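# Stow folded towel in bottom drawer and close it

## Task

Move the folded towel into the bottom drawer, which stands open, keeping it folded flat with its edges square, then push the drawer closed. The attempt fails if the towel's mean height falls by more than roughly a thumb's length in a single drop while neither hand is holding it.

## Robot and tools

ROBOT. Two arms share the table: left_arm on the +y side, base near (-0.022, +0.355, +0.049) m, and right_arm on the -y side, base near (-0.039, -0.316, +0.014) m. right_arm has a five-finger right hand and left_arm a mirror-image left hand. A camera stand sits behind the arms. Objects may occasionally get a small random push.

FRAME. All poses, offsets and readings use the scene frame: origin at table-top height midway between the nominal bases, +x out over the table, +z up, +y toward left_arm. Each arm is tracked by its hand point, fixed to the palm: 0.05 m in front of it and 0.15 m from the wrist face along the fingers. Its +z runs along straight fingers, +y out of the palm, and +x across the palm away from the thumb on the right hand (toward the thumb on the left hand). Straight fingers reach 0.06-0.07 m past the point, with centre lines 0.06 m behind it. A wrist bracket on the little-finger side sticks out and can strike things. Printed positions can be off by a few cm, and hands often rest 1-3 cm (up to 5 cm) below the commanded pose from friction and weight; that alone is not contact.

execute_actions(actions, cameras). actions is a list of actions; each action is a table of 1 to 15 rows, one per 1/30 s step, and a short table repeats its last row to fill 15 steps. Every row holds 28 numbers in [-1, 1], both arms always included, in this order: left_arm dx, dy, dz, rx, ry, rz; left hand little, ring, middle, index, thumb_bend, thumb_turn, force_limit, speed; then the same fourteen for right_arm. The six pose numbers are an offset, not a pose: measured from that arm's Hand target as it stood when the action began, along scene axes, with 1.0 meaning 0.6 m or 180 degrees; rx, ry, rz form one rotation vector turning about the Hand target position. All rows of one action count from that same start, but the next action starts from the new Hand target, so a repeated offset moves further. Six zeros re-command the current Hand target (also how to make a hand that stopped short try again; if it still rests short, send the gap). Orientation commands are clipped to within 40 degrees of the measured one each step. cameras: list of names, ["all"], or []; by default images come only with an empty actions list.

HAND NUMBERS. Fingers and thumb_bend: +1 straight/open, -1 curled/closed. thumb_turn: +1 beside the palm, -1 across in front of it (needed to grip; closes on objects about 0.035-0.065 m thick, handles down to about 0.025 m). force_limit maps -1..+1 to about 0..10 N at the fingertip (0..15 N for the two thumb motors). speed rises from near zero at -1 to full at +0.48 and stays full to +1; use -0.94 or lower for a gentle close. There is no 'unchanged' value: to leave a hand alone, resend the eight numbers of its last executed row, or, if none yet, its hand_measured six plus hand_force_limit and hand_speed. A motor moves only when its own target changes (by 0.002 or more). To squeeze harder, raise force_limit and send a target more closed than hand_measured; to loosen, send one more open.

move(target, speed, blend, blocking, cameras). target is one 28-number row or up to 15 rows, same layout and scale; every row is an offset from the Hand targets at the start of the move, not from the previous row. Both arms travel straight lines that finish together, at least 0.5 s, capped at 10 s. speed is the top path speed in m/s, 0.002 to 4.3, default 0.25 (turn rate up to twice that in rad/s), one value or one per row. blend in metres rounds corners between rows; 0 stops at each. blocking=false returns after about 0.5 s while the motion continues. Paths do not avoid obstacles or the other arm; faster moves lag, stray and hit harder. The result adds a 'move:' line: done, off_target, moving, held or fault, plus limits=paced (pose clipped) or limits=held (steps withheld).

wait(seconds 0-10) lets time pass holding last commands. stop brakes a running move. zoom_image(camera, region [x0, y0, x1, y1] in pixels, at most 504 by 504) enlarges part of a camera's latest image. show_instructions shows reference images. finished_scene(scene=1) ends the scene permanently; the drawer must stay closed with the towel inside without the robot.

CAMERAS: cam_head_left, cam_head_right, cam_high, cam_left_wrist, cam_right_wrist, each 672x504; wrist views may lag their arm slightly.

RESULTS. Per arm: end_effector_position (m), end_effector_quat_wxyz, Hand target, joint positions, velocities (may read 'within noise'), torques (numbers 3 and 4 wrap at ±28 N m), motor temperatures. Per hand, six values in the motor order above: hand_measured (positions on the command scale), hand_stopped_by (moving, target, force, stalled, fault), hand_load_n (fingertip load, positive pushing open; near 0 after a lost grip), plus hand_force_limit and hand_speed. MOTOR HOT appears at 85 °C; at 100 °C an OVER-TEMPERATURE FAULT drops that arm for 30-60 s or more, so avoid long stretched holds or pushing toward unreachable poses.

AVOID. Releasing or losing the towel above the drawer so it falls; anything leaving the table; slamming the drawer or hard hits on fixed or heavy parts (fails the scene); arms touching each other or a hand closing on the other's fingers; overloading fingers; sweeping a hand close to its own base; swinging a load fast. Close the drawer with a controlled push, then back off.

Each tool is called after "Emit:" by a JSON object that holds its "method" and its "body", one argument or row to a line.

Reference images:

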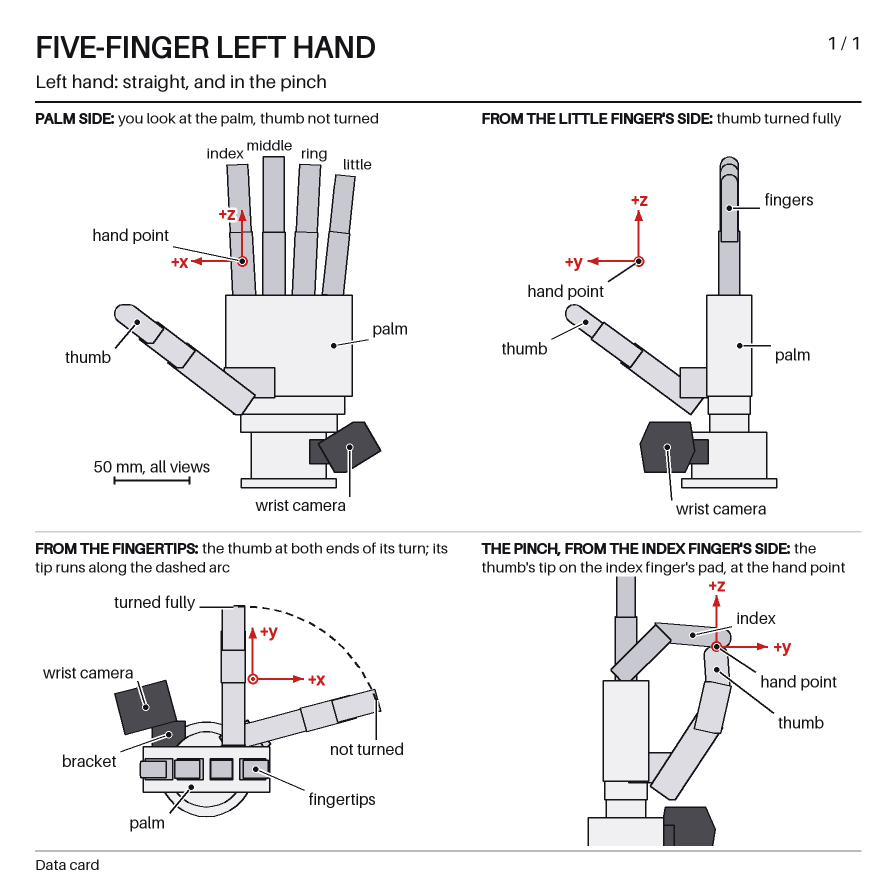

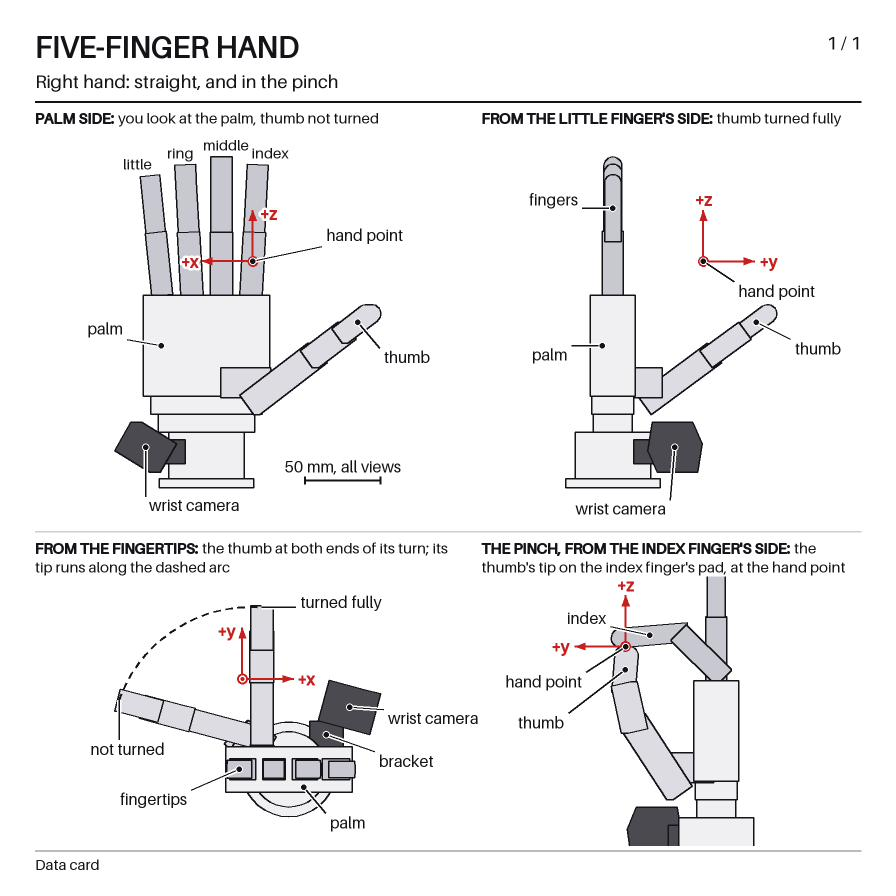

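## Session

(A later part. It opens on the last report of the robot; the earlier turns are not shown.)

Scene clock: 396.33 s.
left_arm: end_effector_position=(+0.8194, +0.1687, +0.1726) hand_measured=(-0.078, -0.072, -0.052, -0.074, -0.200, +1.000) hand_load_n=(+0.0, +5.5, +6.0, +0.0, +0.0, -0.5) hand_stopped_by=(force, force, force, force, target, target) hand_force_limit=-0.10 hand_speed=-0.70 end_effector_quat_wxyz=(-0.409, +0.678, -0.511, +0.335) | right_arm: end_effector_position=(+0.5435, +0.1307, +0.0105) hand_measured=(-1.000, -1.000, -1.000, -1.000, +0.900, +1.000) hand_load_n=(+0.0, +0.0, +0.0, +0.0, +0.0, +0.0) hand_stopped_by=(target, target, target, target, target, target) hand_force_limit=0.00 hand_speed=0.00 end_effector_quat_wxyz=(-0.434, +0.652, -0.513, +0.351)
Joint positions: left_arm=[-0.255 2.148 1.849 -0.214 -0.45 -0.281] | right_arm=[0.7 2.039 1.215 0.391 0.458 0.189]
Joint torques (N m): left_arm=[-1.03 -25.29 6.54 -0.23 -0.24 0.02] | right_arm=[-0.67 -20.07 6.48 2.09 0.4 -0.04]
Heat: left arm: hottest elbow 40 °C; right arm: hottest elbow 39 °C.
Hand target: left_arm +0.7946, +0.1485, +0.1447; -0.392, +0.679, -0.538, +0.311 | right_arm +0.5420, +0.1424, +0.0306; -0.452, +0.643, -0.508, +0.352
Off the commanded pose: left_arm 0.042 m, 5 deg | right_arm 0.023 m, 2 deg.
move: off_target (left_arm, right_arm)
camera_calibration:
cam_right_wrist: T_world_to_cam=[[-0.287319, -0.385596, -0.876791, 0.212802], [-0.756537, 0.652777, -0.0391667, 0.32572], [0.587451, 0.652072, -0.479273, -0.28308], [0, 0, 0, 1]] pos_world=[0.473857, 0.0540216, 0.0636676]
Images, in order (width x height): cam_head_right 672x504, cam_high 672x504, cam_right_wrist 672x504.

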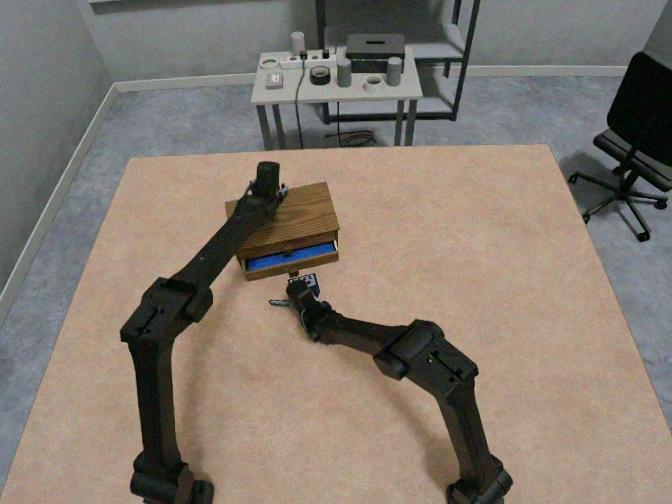

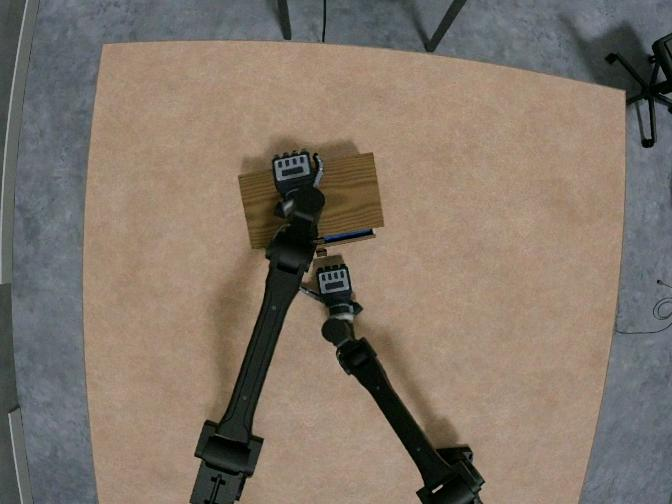

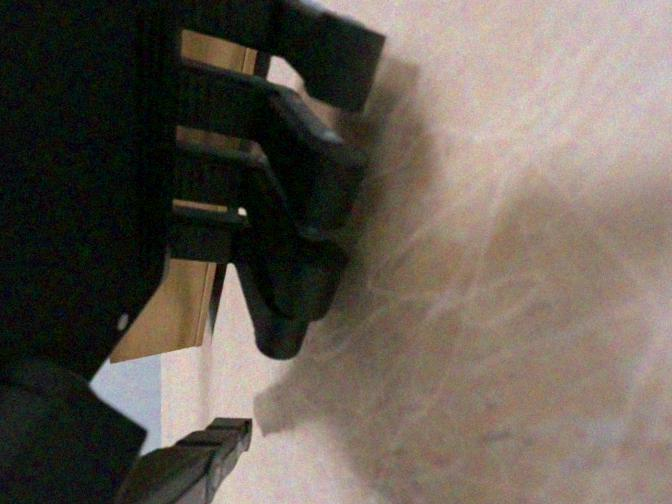

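Emit:
{"method": "move", "body": {
  "target": [0,0,0,0,0,0,-0.35,-0.4,-0.35,-0.4,-0.2,1,-0.1,-0.7,-0.0067,0.0267,0.0167,0,0,0,-1,-1,-1,-1,0.9,1,0,0],
  "speed": 0.1,
  "cameras": ["cam_head_right", "cam_high"]
}}

Emit:
{"method": "zoom_image", "body": {
  "camera": "cam_head_right",
  "region": [240, 220, 360, 340]
}}

Emit:
{"method": "zoom_image", "body": {
  "camera": "cam_high",
  "region": [265, 190, 405, 330]
}}

Scene clock: 398.30 s.
left_arm: end_effector_position=(+0.8194, +0.1687, +0.1726) hand_measured=(-0.078, -0.072, -0.052, -0.074, -0.200, +1.000) hand_load_n=(+0.0, +5.5, +6.0, +0.5, +0.0, +0.0) hand_stopped_by=(force, force, force, force, target, target) hand_force_limit=-0.10 hand_speed=-0.70 end_effector_quat_wxyz=(-0.409, +0.678, -0.511, +0.335) | right_arm: end_effector_position=(+0.5318, +0.1416, +0.0118) hand_measured=(-1.000, -1.000, -1.000, -1.000, +0.900, +1.000) hand_load_n=(+0.0, +0.0, +0.0, +0.5, +0.0, +0.0) hand_stopped_by=(target, target, target, target, target, target) hand_force_limit=0.00 hand_speed=0.00 end_effector_quat_wxyz=(-0.431, +0.657, -0.509, +0.353)
Joint positions: left_arm=[-0.255 2.148 1.849 -0.214 -0.45 -0.281] | right_arm=[0.728 2.034 1.214 0.376 0.48 0.189]
Joint torques (N m): left_arm=[-1.03 -25.29 6.54 -0.23 -0.23 0.02] | right_arm=[-0.97 -20.01 8.75 1.13 0.4 0.07]
Heat: left arm: hottest elbow 40 °C; right arm: hottest elbow 39 °C.
Hand target: left_arm +0.7946, +0.1485, +0.1447; -0.392, +0.679, -0.538, +0.311 | right_arm +0.5382, +0.1585, +0.0409; -0.452, +0.643, -0.508, +0.352
Off the commanded pose: left_arm 0.042 m, 5 deg | right_arm 0.034 m, 3 deg.
move: off_target (left_arm, right_arm)
Images, in order (width x height): cam_head_right 672x504, cam_high 672x504.

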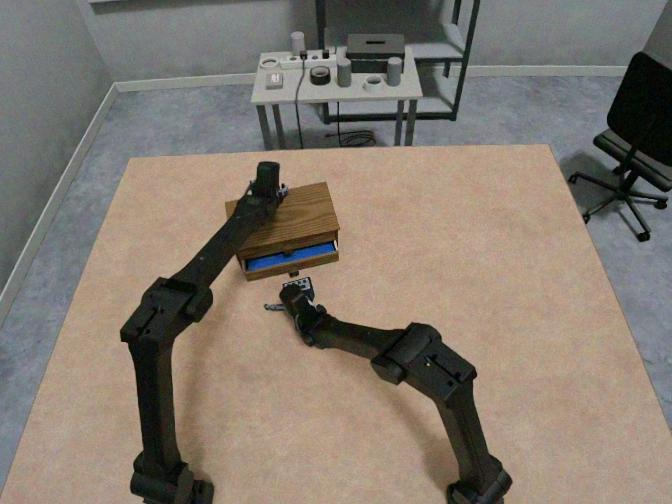

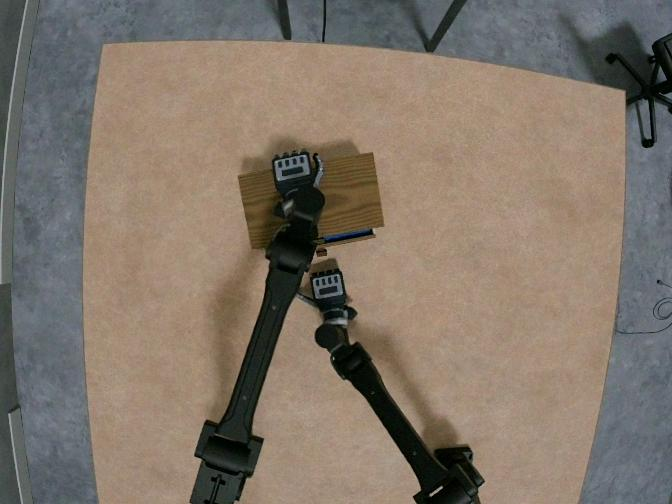

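Scaled by 4.200 from the camera's 672x504 image, which has a finer 960x720 frame.

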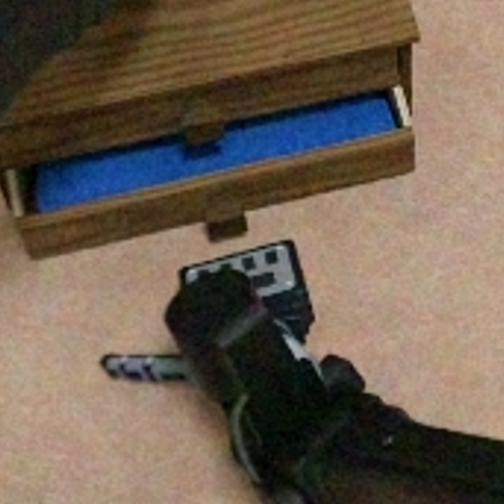

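Scaled by 3.600 from the camera's 672x504 image, which has a finer 960x720 frame.

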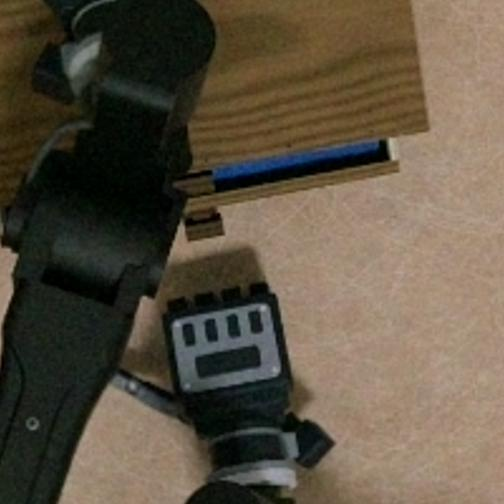

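Emit:
{"method": "move", "body": {
  "target": [0,0,0,0,0,0,-0.35,-0.4,-0.35,-0.4,-0.2,1,-0.1,-0.7,0.0892,0.0170,0.0083,0,0,0,-1,-1,-1,-1,0.9,1,0,0],
  "speed": 0.08,
  "cameras": ["cam_head_right", "cam_high"]
}}

Emit:
{"method": "zoom_image", "body": {
  "camera": "cam_high",
  "region": [265, 190, 405, 330]
}}

Scene clock: 399.97 s.
left_arm: end_effector_position=(+0.8194, +0.1687, +0.1726) hand_measured=(-0.078, -0.072, -0.052, -0.074, -0.200, +1.000) hand_load_n=(+0.0, +5.5, +6.0, +0.0, +0.0, +0.0) hand_stopped_by=(force, force, force, force, target, target) hand_force_limit=-0.10 hand_speed=-0.70 end_effector_quat_wxyz=(-0.409, +0.678, -0.511, +0.335) | right_arm: end_effector_position=(+0.5686, +0.1636, +0.0282) hand_measured=(-1.000, -1.000, -1.000, -1.000, +0.900, +1.000) hand_load_n=(+0.0, -0.5, +0.0, +0.0, +0.0, -0.5) hand_stopped_by=(target, target, target, target, target, target) hand_force_limit=0.00 hand_speed=0.00 end_effector_quat_wxyz=(-0.440, +0.655, -0.508, +0.345)
Joint positions: left_arm=[-0.255 2.148 1.849 -0.214 -0.451 -0.281] | right_arm=[0.708 2.081 1.354 0.301 0.445 0.189]
Joint torques (N m): left_arm=[-1.03 -25.23 6.54 -0.21 -0.24 0.02] | right_arm=[-2.78 -18.84 11.11 1.35 0.11 -0.14]
Heat: left arm: hottest elbow 40 °C; right arm: hottest elbow 39 °C.
Hand target: left_arm +0.7947, +0.1485, +0.1447; -0.392, +0.679, -0.538, +0.310 | right_arm +0.5917, +0.1686, +0.0458; -0.452, +0.643, -0.508, +0.352
Off the commanded pose: left_arm 0.042 m, 5 deg | right_arm 0.030 m, 2 deg.
move: off_target (left_arm, right_arm)
Images, in order (width x height): cam_head_right 672x504, cam_high 672x504.

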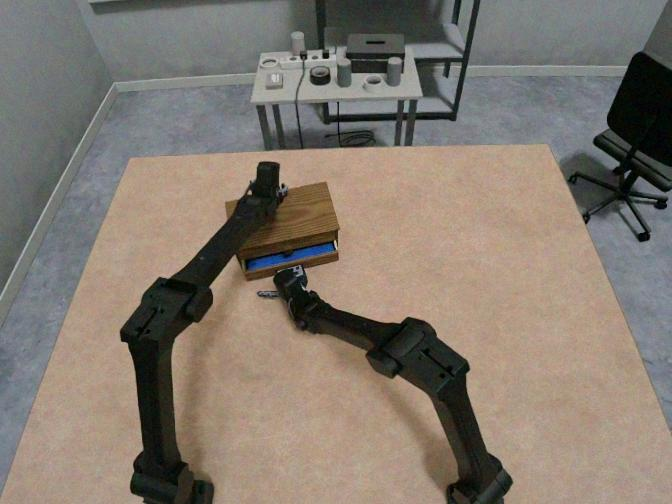

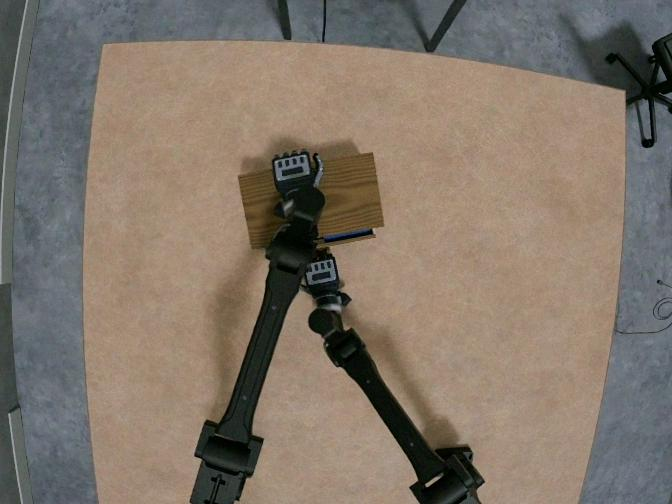

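Scaled by 3.600 from the camera's 672x504 image, which has a finer 960x720 frame.

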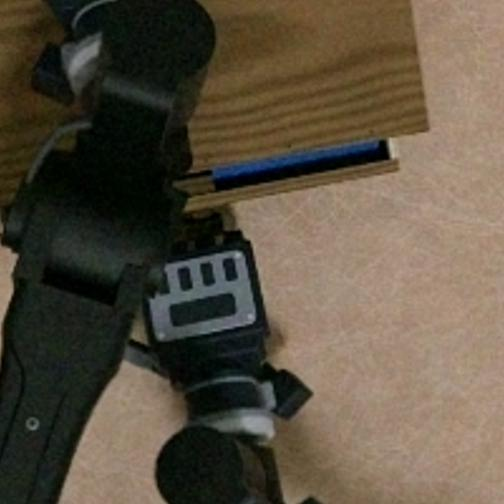

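Emit:
{"method": "move", "body": {
  "target": [0,0,0,0,0,0,-0.35,-0.4,-0.35,-0.4,-0.2,1,-0.1,-0.7,0.0779,0.013,-0.0167,0,0,0,-1,-1,-1,-1,0.9,1,0,0],
  "speed": 0.04,
  "cameras": ["cam_head_right", "cam_high"]
}}

Emit:
{"method": "zoom_image", "body": {
  "camera": "cam_high",
  "region": [265, 190, 405, 330]
}}

Emit:
{"method": "zoom_image", "body": {
  "camera": "cam_head_right",
  "region": [220, 180, 360, 320]
}}

Scene clock: 402.27 s.
left_arm: end_effector_position=(+0.8194, +0.1687, +0.1726) hand_measured=(-0.078, -0.072, -0.052, -0.074, -0.200, +1.000) hand_load_n=(+0.0, +6.5, +7.0, +0.0, +0.0, +0.0) hand_stopped_by=(force, force, force, force, target, target) hand_force_limit=-0.10 hand_speed=-0.70 end_effector_quat_wxyz=(-0.409, +0.678, -0.511, +0.335) | right_arm: end_effector_position=(+0.6098, +0.1764, +0.0264) hand_measured=(-1.000, -1.000, -1.000, -1.000, +0.900, +1.000) hand_load_n=(+0.0, -0.5, +0.0, +0.0, +0.0, +0.0) hand_stopped_by=(target, target, target, target, target, target) hand_force_limit=0.00 hand_speed=0.00 end_effector_quat_wxyz=(-0.445, +0.653, -0.508, +0.343)
Joint positions: left_arm=[-0.255 2.148 1.849 -0.214 -0.451 -0.281] | right_arm=[0.679 2.163 1.494 0.254 0.415 0.18]
Joint torques (N m): left_arm=[-0.97 -25.29 6.56 -0.2 -0.23 0.03] | right_arm=[-3.37 -18.84 12.26 1.25 -0.09 -0.22]
Heat: left arm: hottest elbow 40 °C; right arm: hottest elbow 40 °C.
Hand target: left_arm +0.7946, +0.1485, +0.1447; -0.392, +0.679, -0.538, +0.310 | right_arm +0.6383, +0.1764, +0.0355; -0.452, +0.643, -0.508, +0.352
Off the commanded pose: left_arm 0.042 m, 5 deg | right_arm 0.030 m, 2 deg.
move: off_target (left_arm, right_arm)
Images, in order (width x height): cam_head_right 672x504, cam_high 672x504.

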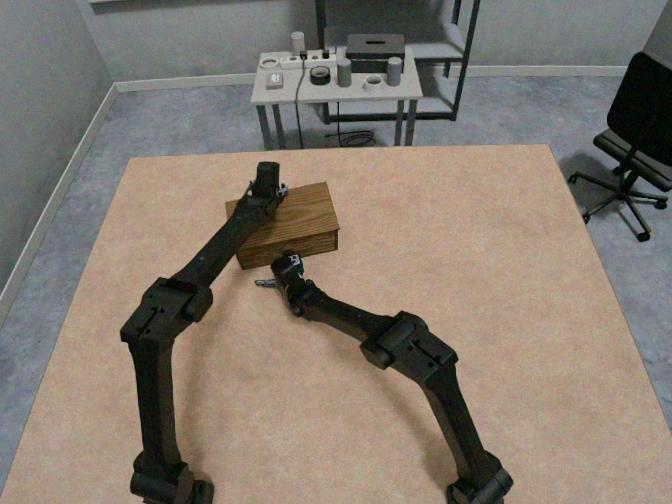

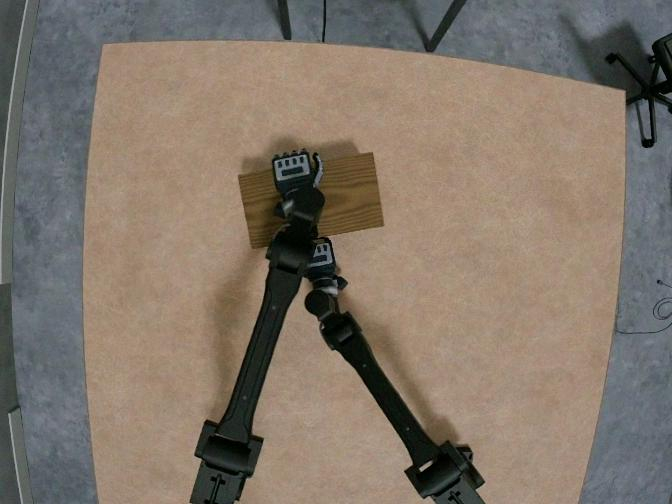

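Scaled by 3.600 from the camera's 672x504 image, which has a finer 960x720 frame.

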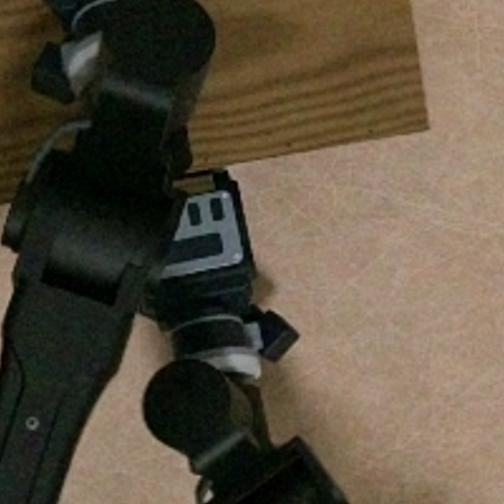

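Scaled by 3.600 from the camera's 672x504 image, which has a finer 960x720 frame.

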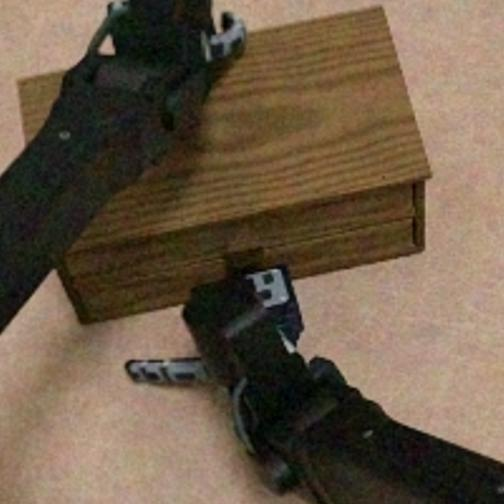

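Emit:
{"method": "move", "body": {
  "target": [0.06,0.014,0.02,0,0,0,-0.35,-0.4,-0.35,-0.4,-0.2,1,-0.1,-0.7,-0.22,-0.05,0.02,0,0,0,-1,-1,-1,-1,0.9,1,0,0],
  "speed": 0.12,
  "cameras": ["cam_head_right", "cam_high", "cam_left_wrist"]
}}

Emit:
{"method": "zoom_image", "body": {
  "camera": "cam_head_right",
  "region": [220, 180, 360, 320]
}}

Scene clock: 404.50 s.
left_arm: end_effector_position=(+0.8348, +0.1720, +0.1560) hand_measured=(-0.078, -0.072, -0.052, -0.074, -0.200, +1.000) hand_load_n=(+0.0, +8.5, +5.5, +0.0, +0.0, -0.5) hand_stopped_by=(force, force, force, force, target, target) hand_force_limit=-0.10 hand_speed=-0.70 end_effector_quat_wxyz=(-0.397, +0.684, -0.521, +0.320) | right_arm: end_effector_position=(+0.5066, +0.1363, +0.0280) hand_measured=(-1.000, -1.000, -1.000, -1.000, +0.900, +1.000) hand_load_n=(+0.0, +0.0, +0.0, +0.0, +0.0, +0.0) hand_stopped_by=(target, target, target, target, target, target) hand_force_limit=0.00 hand_speed=0.00 end_effector_quat_wxyz=(-0.432, +0.657, -0.506, +0.354)
Joint positions: left_arm=[-0.243 2.216 1.947 -0.287 -0.431 -0.281] | right_arm=[0.752 1.963 1.144 0.375 0.502 0.194]
Joint torques (N m): left_arm=[-0.03 -25.23 12.34 -0.44 -0.17 0.18] | right_arm=[-1.03 -19.14 6.5 2.06 0.42 0.1]
Heat: left arm: hottest elbow 40 °C; right arm: hottest elbow 40 °C.
Hand target: left_arm +0.8308, +0.1570, +0.1572; -0.392, +0.679, -0.537, +0.311 | right_arm +0.5065, +0.1464, +0.0478; -0.452, +0.643, -0.508, +0.352
Off the commanded pose: left_arm 0.016 m, 2 deg | right_arm 0.022 m, 3 deg.
move: off_target (left_arm, right_arm)
camera_calibration:
cam_left_wrist: T_world_to_cam=[[0.459811, -0.112959, 0.880803, -0.507697], [-0.354578, -0.93273, 0.0654841, 0.4455], [0.814155, -0.342424, -0.468933, -0.434023], [0, 0, 0, 1]] pos_world=[0.744771, 0.209563, 0.21448]
Images, in order (width x height): cam_head_right 672x504, cam_high 672x504, cam_left_wrist 672x504.

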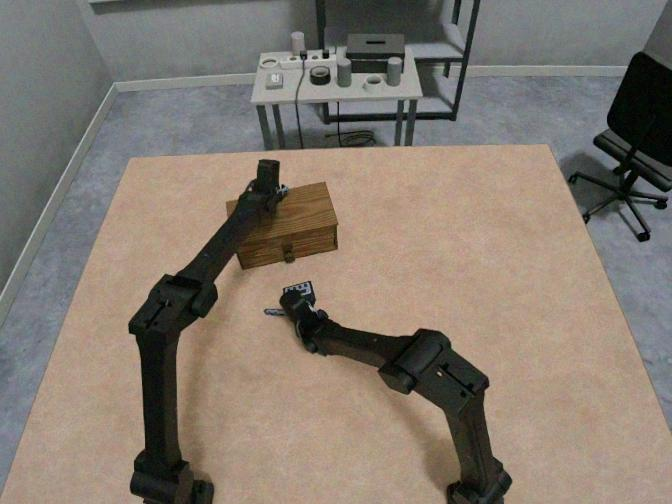

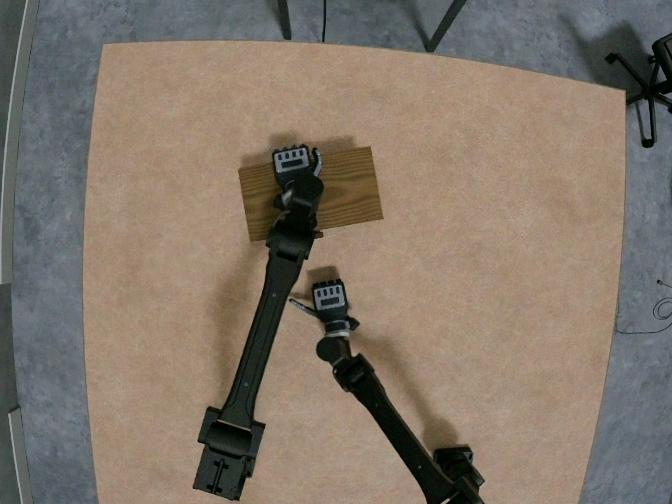

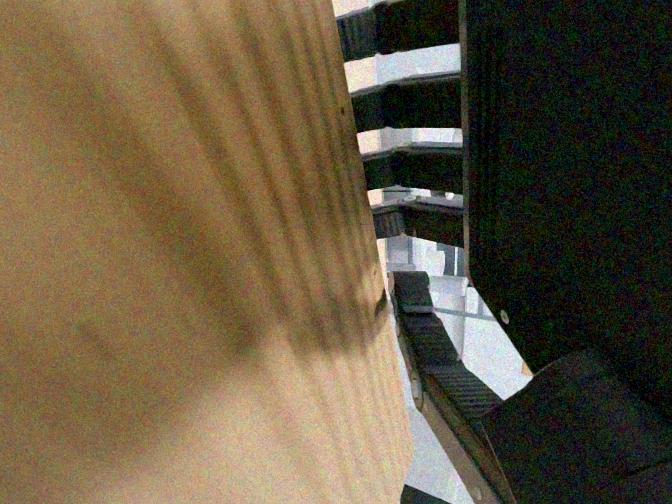

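Scaled by 3.600 from the camera's 672x504 image, which has a finer 960x720 frame.

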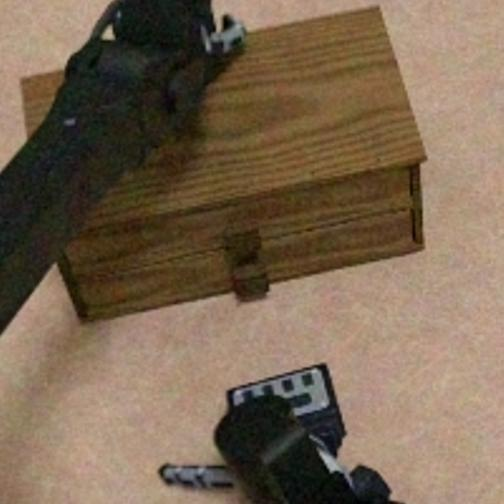

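Emit:
{"method": "move", "body": {
  "target": [
    [0.055,0.013,0.0,0,0,0,-0.35,-0.4,-0.35,-0.4,-0.2,1,-0.1,-0.7,-0.05,-0.02,0.02,0,0,0,-1,-1,-1,-1,0.9,1,0,0],
    [0.06,0.014,0.22,0,0,0,-0.35,-0.4,-0.35,-0.4,-0.2,1,-0.1,-0.7,-0.05,-0.02,0.02,0,0,0,-1,-1,-1,-1,0.9,1,0,0]
  ],
  "speed": 0.1,
  "cameras": ["cam_high", "cam_left_wrist"]
}}

Scene clock: 408.67 s.
left_arm: end_effector_position=(+0.8578, +0.1664, +0.2691) hand_measured=(-0.078, -0.074, -0.052, -0.074, -0.200, +1.000) hand_load_n=(+0.0, +0.0, +0.0, +0.0, +0.0, +0.0) hand_stopped_by=(force, force, force, force, target, target) hand_force_limit=-0.10 hand_speed=-0.70 end_effector_quat_wxyz=(-0.385, +0.685, -0.542, +0.299) | right_arm: end_effector_position=(+0.4780, +0.1237, +0.0431) hand_measured=(-1.000, -1.000, -1.000, -1.000, +0.900, +1.000) hand_load_n=(+0.0, +0.0, +0.0, +0.0, +0.0, +0.0) hand_stopped_by=(target, target, target, target, target, target) hand_force_limit=0.00 hand_speed=0.00 end_effector_quat_wxyz=(-0.433, +0.655, -0.507, +0.355)
Joint positions: left_arm=[-0.239 2.315 2.454 -0.75 -0.414 -0.266] | right_arm=[0.774 1.879 1.054 0.381 0.524 0.205]
Joint torques (N m): left_arm=[1.55 -26.17 15.27 1.14 -0.11 0.15] | right_arm=[-0.85 -17.67 6.53 2 0.43 0.11]
Heat: left arm: hottest elbow 41 °C; right arm: hottest elbow 39 °C.
Hand target: left_arm +0.8668, +0.1655, +0.2889; -0.392, +0.679, -0.538, +0.311 | right_arm +0.4764, +0.1344, +0.0595; -0.452, +0.643, -0.508, +0.352
Off the commanded pose: left_arm 0.022 m, 2 deg | right_arm 0.020 m, 3 deg.
move: off_target (left_arm, right_arm)
camera_calibration:
cam_left_wrist: T_world_to_cam=[[0.509263, -0.137278, 0.849591, -0.648555], [-0.367776, -0.927228, 0.0706295, 0.450101], [0.778069, -0.348428, -0.522691, -0.35515], [0, 0, 0, 1]] pos_world=[0.772153, 0.204569, 0.333583]
Images, in order (width x height): cam_high 672x504, cam_left_wrist 672x504.

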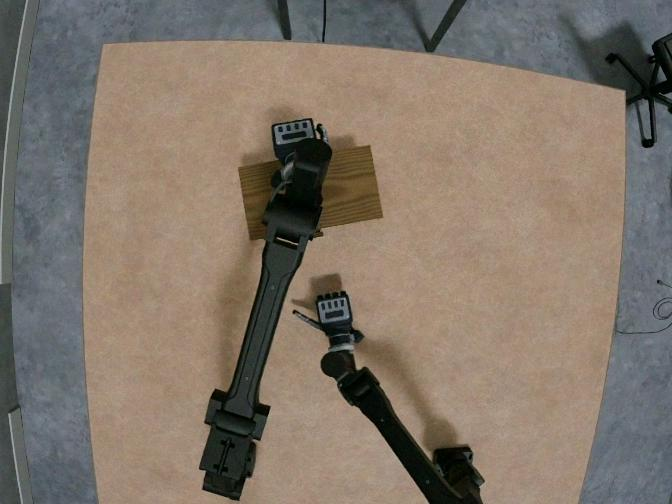

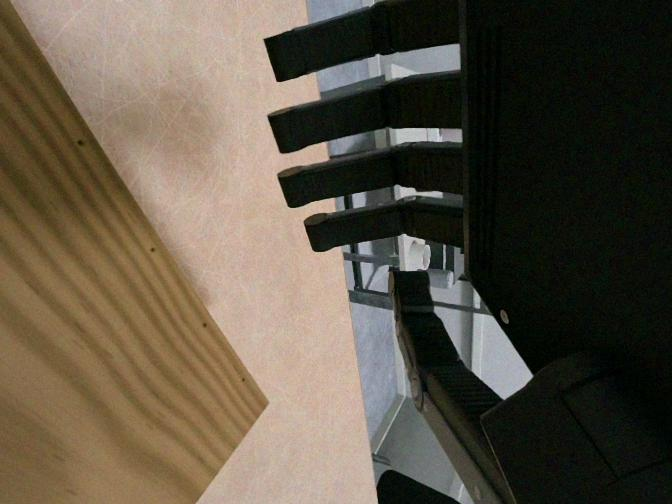

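Clear of the cabinet. Retreat the left arm away to view the closed drawer.

Emit:
{"method": "move", "body": {
  "target": [
    [-0.45,0.10,0.06,0,0,0,-0.35,-0.4,-0.35,-0.4,-0.2,1,-0.1,-0.7,-0.12,-0.04,0.02,0,0,0,-1,-1,-1,-1,0.9,1,0,0],
    [-0.80,0.25,0.0,0,0,0,-0.35,-0.4,-0.35,-0.4,-0.2,1,-0.1,-0.7,-0.18,-0.08,0.03,0,0,0,-1,-1,-1,-1,0.9,1,0,0]
  ],
  "speed": 0.25,
  "blend": [0.05, 0],
  "cameras": ["cam_high", "cam_left_wrist", "cam_head_left", "cam_head_right"]
}}

Emit:
{"method": "zoom_image", "body": {
  "camera": "cam_head_left",
  "region": [180, 170, 330, 320]
}}

Emit:
{"method": "zoom_image", "body": {
  "camera": "cam_head_right",
  "region": [215, 175, 345, 305]
}}

Emit:
{"method": "zoom_image", "body": {
  "camera": "cam_high",
  "region": [225, 130, 405, 310]
}}

Scene clock: 411.90 s.
left_arm: end_effector_position=(+0.3918, +0.3099, +0.2972) hand_measured=(-0.078, -0.074, -0.052, -0.074, -0.200, +1.000) hand_load_n=(+0.0, +0.0, +0.0, +0.0, +0.0, +0.0) hand_stopped_by=(force, force, force, force, target, target) hand_force_limit=-0.10 hand_speed=-0.70 end_effector_quat_wxyz=(-0.393, +0.678, -0.532, +0.322) | right_arm: end_effector_position=(+0.3709, +0.0765, +0.0638) hand_measured=(-1.000, -1.000, -1.000, -1.000, +0.900, +1.000) hand_load_n=(+0.0, +0.0, +0.0, +0.0, +0.0, -0.5) hand_stopped_by=(target, target, target, target, target, target) hand_force_limit=0.00 hand_speed=0.00 end_effector_quat_wxyz=(-0.433, +0.655, -0.506, +0.357)
Joint positions: left_arm=[-0.151 0.867 0.785 -0.457 -0.333 -0.213] | right_arm=[0.879 1.624 0.75 0.402 0.621 0.257]
Joint torques (N m): left_arm=[2.26 -6.01 8.99 1.2 -0.04 0.18] | right_arm=[-0.73 -13.45 6.13 1.95 0.48 0.11]
Heat: left arm: hottest elbow 41 °C; right arm: hottest elbow 39 °C.
Hand target: left_arm +0.3868, +0.3155, +0.2888; -0.392, +0.679, -0.537, +0.311 | right_arm +0.3683, +0.0864, +0.0775; -0.452, +0.643, -0.508, +0.352
Off the commanded pose: left_arm 0.011 m, 1 deg | right_arm 0.017 m, 3 deg.
move: off_target (left_arm, right_arm)
camera_calibration:
cam_left_wrist: T_world_to_cam=[[0.463302, -0.128765, 0.876796, -0.4081], [-0.378042, -0.923565, 0.064125, 0.414592], [0.801521, -0.361175, -0.476568, 0.0531855], [0, 0, 0, 1]] pos_world=[0.303178, 0.349563, 0.356581]
Images, in order (width x height): cam_head_left 672x504, cam_head_right 672x504, cam_high 672x504, cam_left_wrist 672x504.

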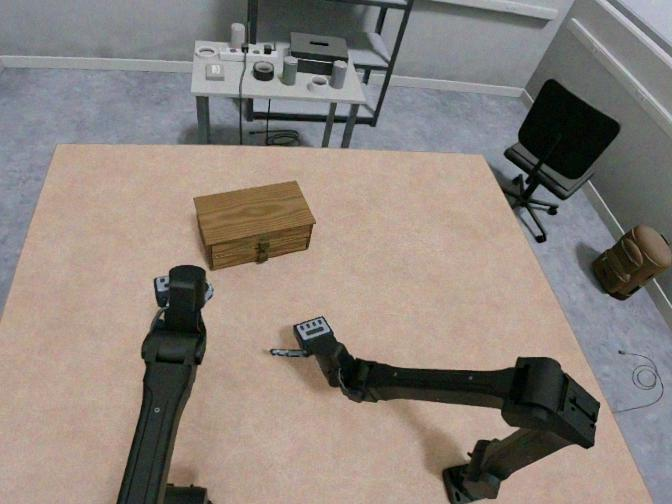

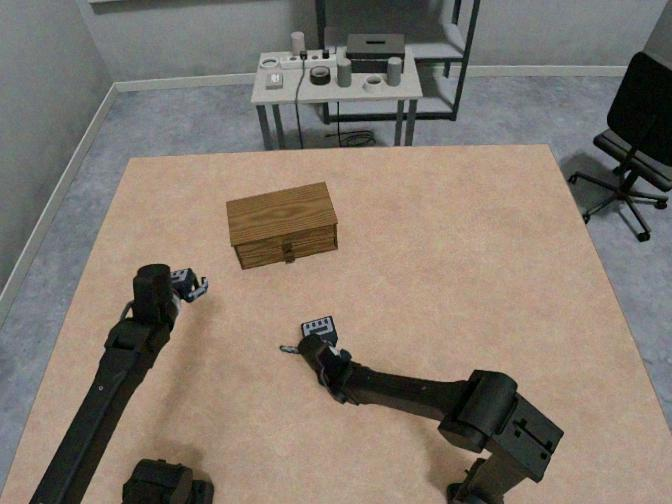

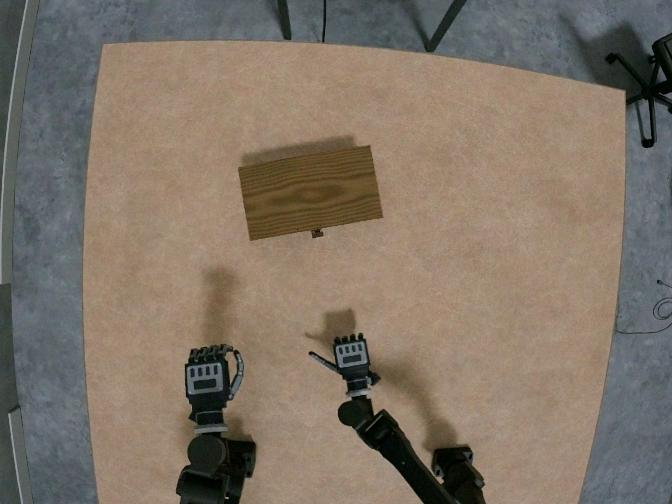

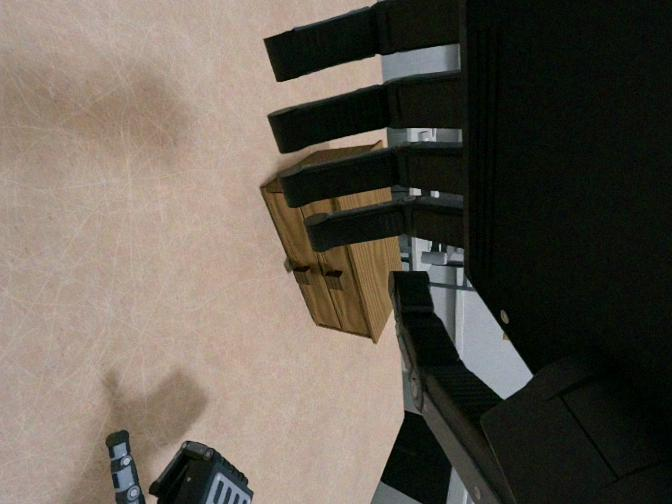

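Scaled by 3.360 from the camera's 672x504 image, which has a finer 960x720 frame.

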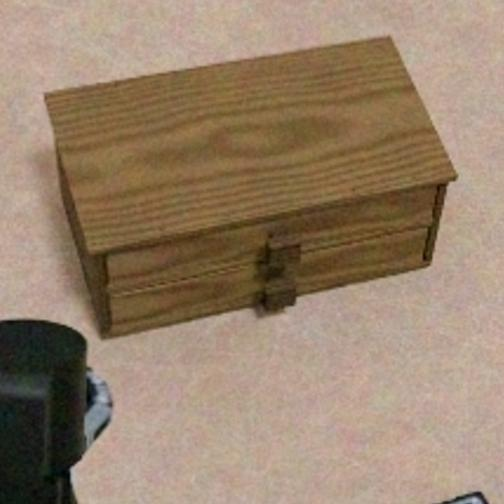

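Scaled by 3.877 from the camera's 672x504 image, which has a finer 960x720 frame.

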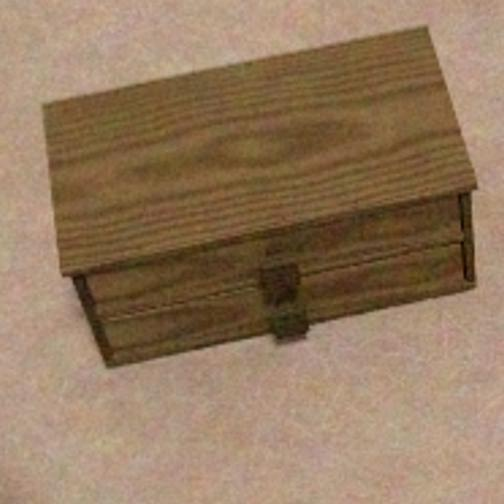

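Scaled by 2.800 from the camera's 672x504 image, which has a finer 960x720 frame.

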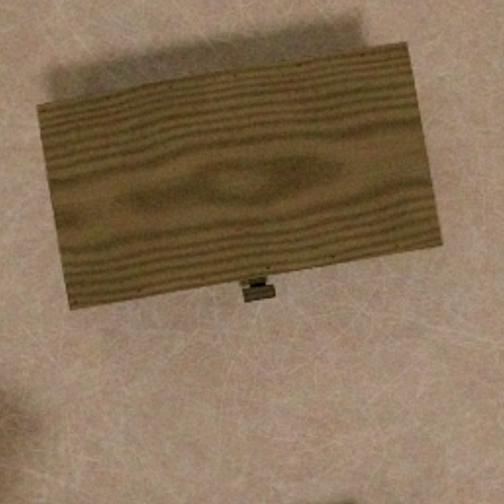

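Emit:
{"method": "zoom_image", "body": {
  "camera": "cam_head_left",
  "region": [200, 215, 320, 275]
}}

Emit:
{"method": "zoom_image", "body": {
  "camera": "cam_left_wrist",
  "region": [240, 130, 420, 350]
}}

Scaled by 4.200 from the camera's 672x504 image, which has a finer 960x720 frame.

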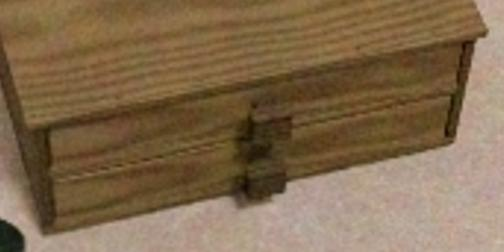

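Scaled by 2.291 from the camera's 672x504 image, which has a finer 960x720 frame.

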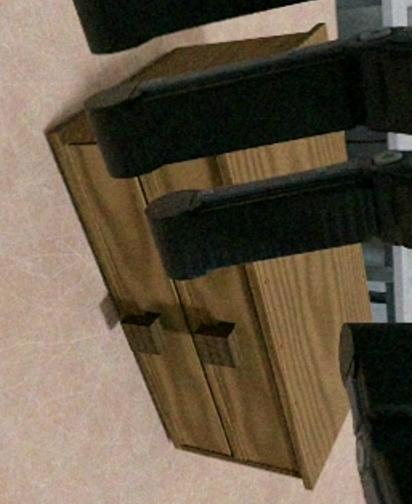

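Emit:
{"method": "finished_scene", "body": {

}}

The scene is finished: the task was done.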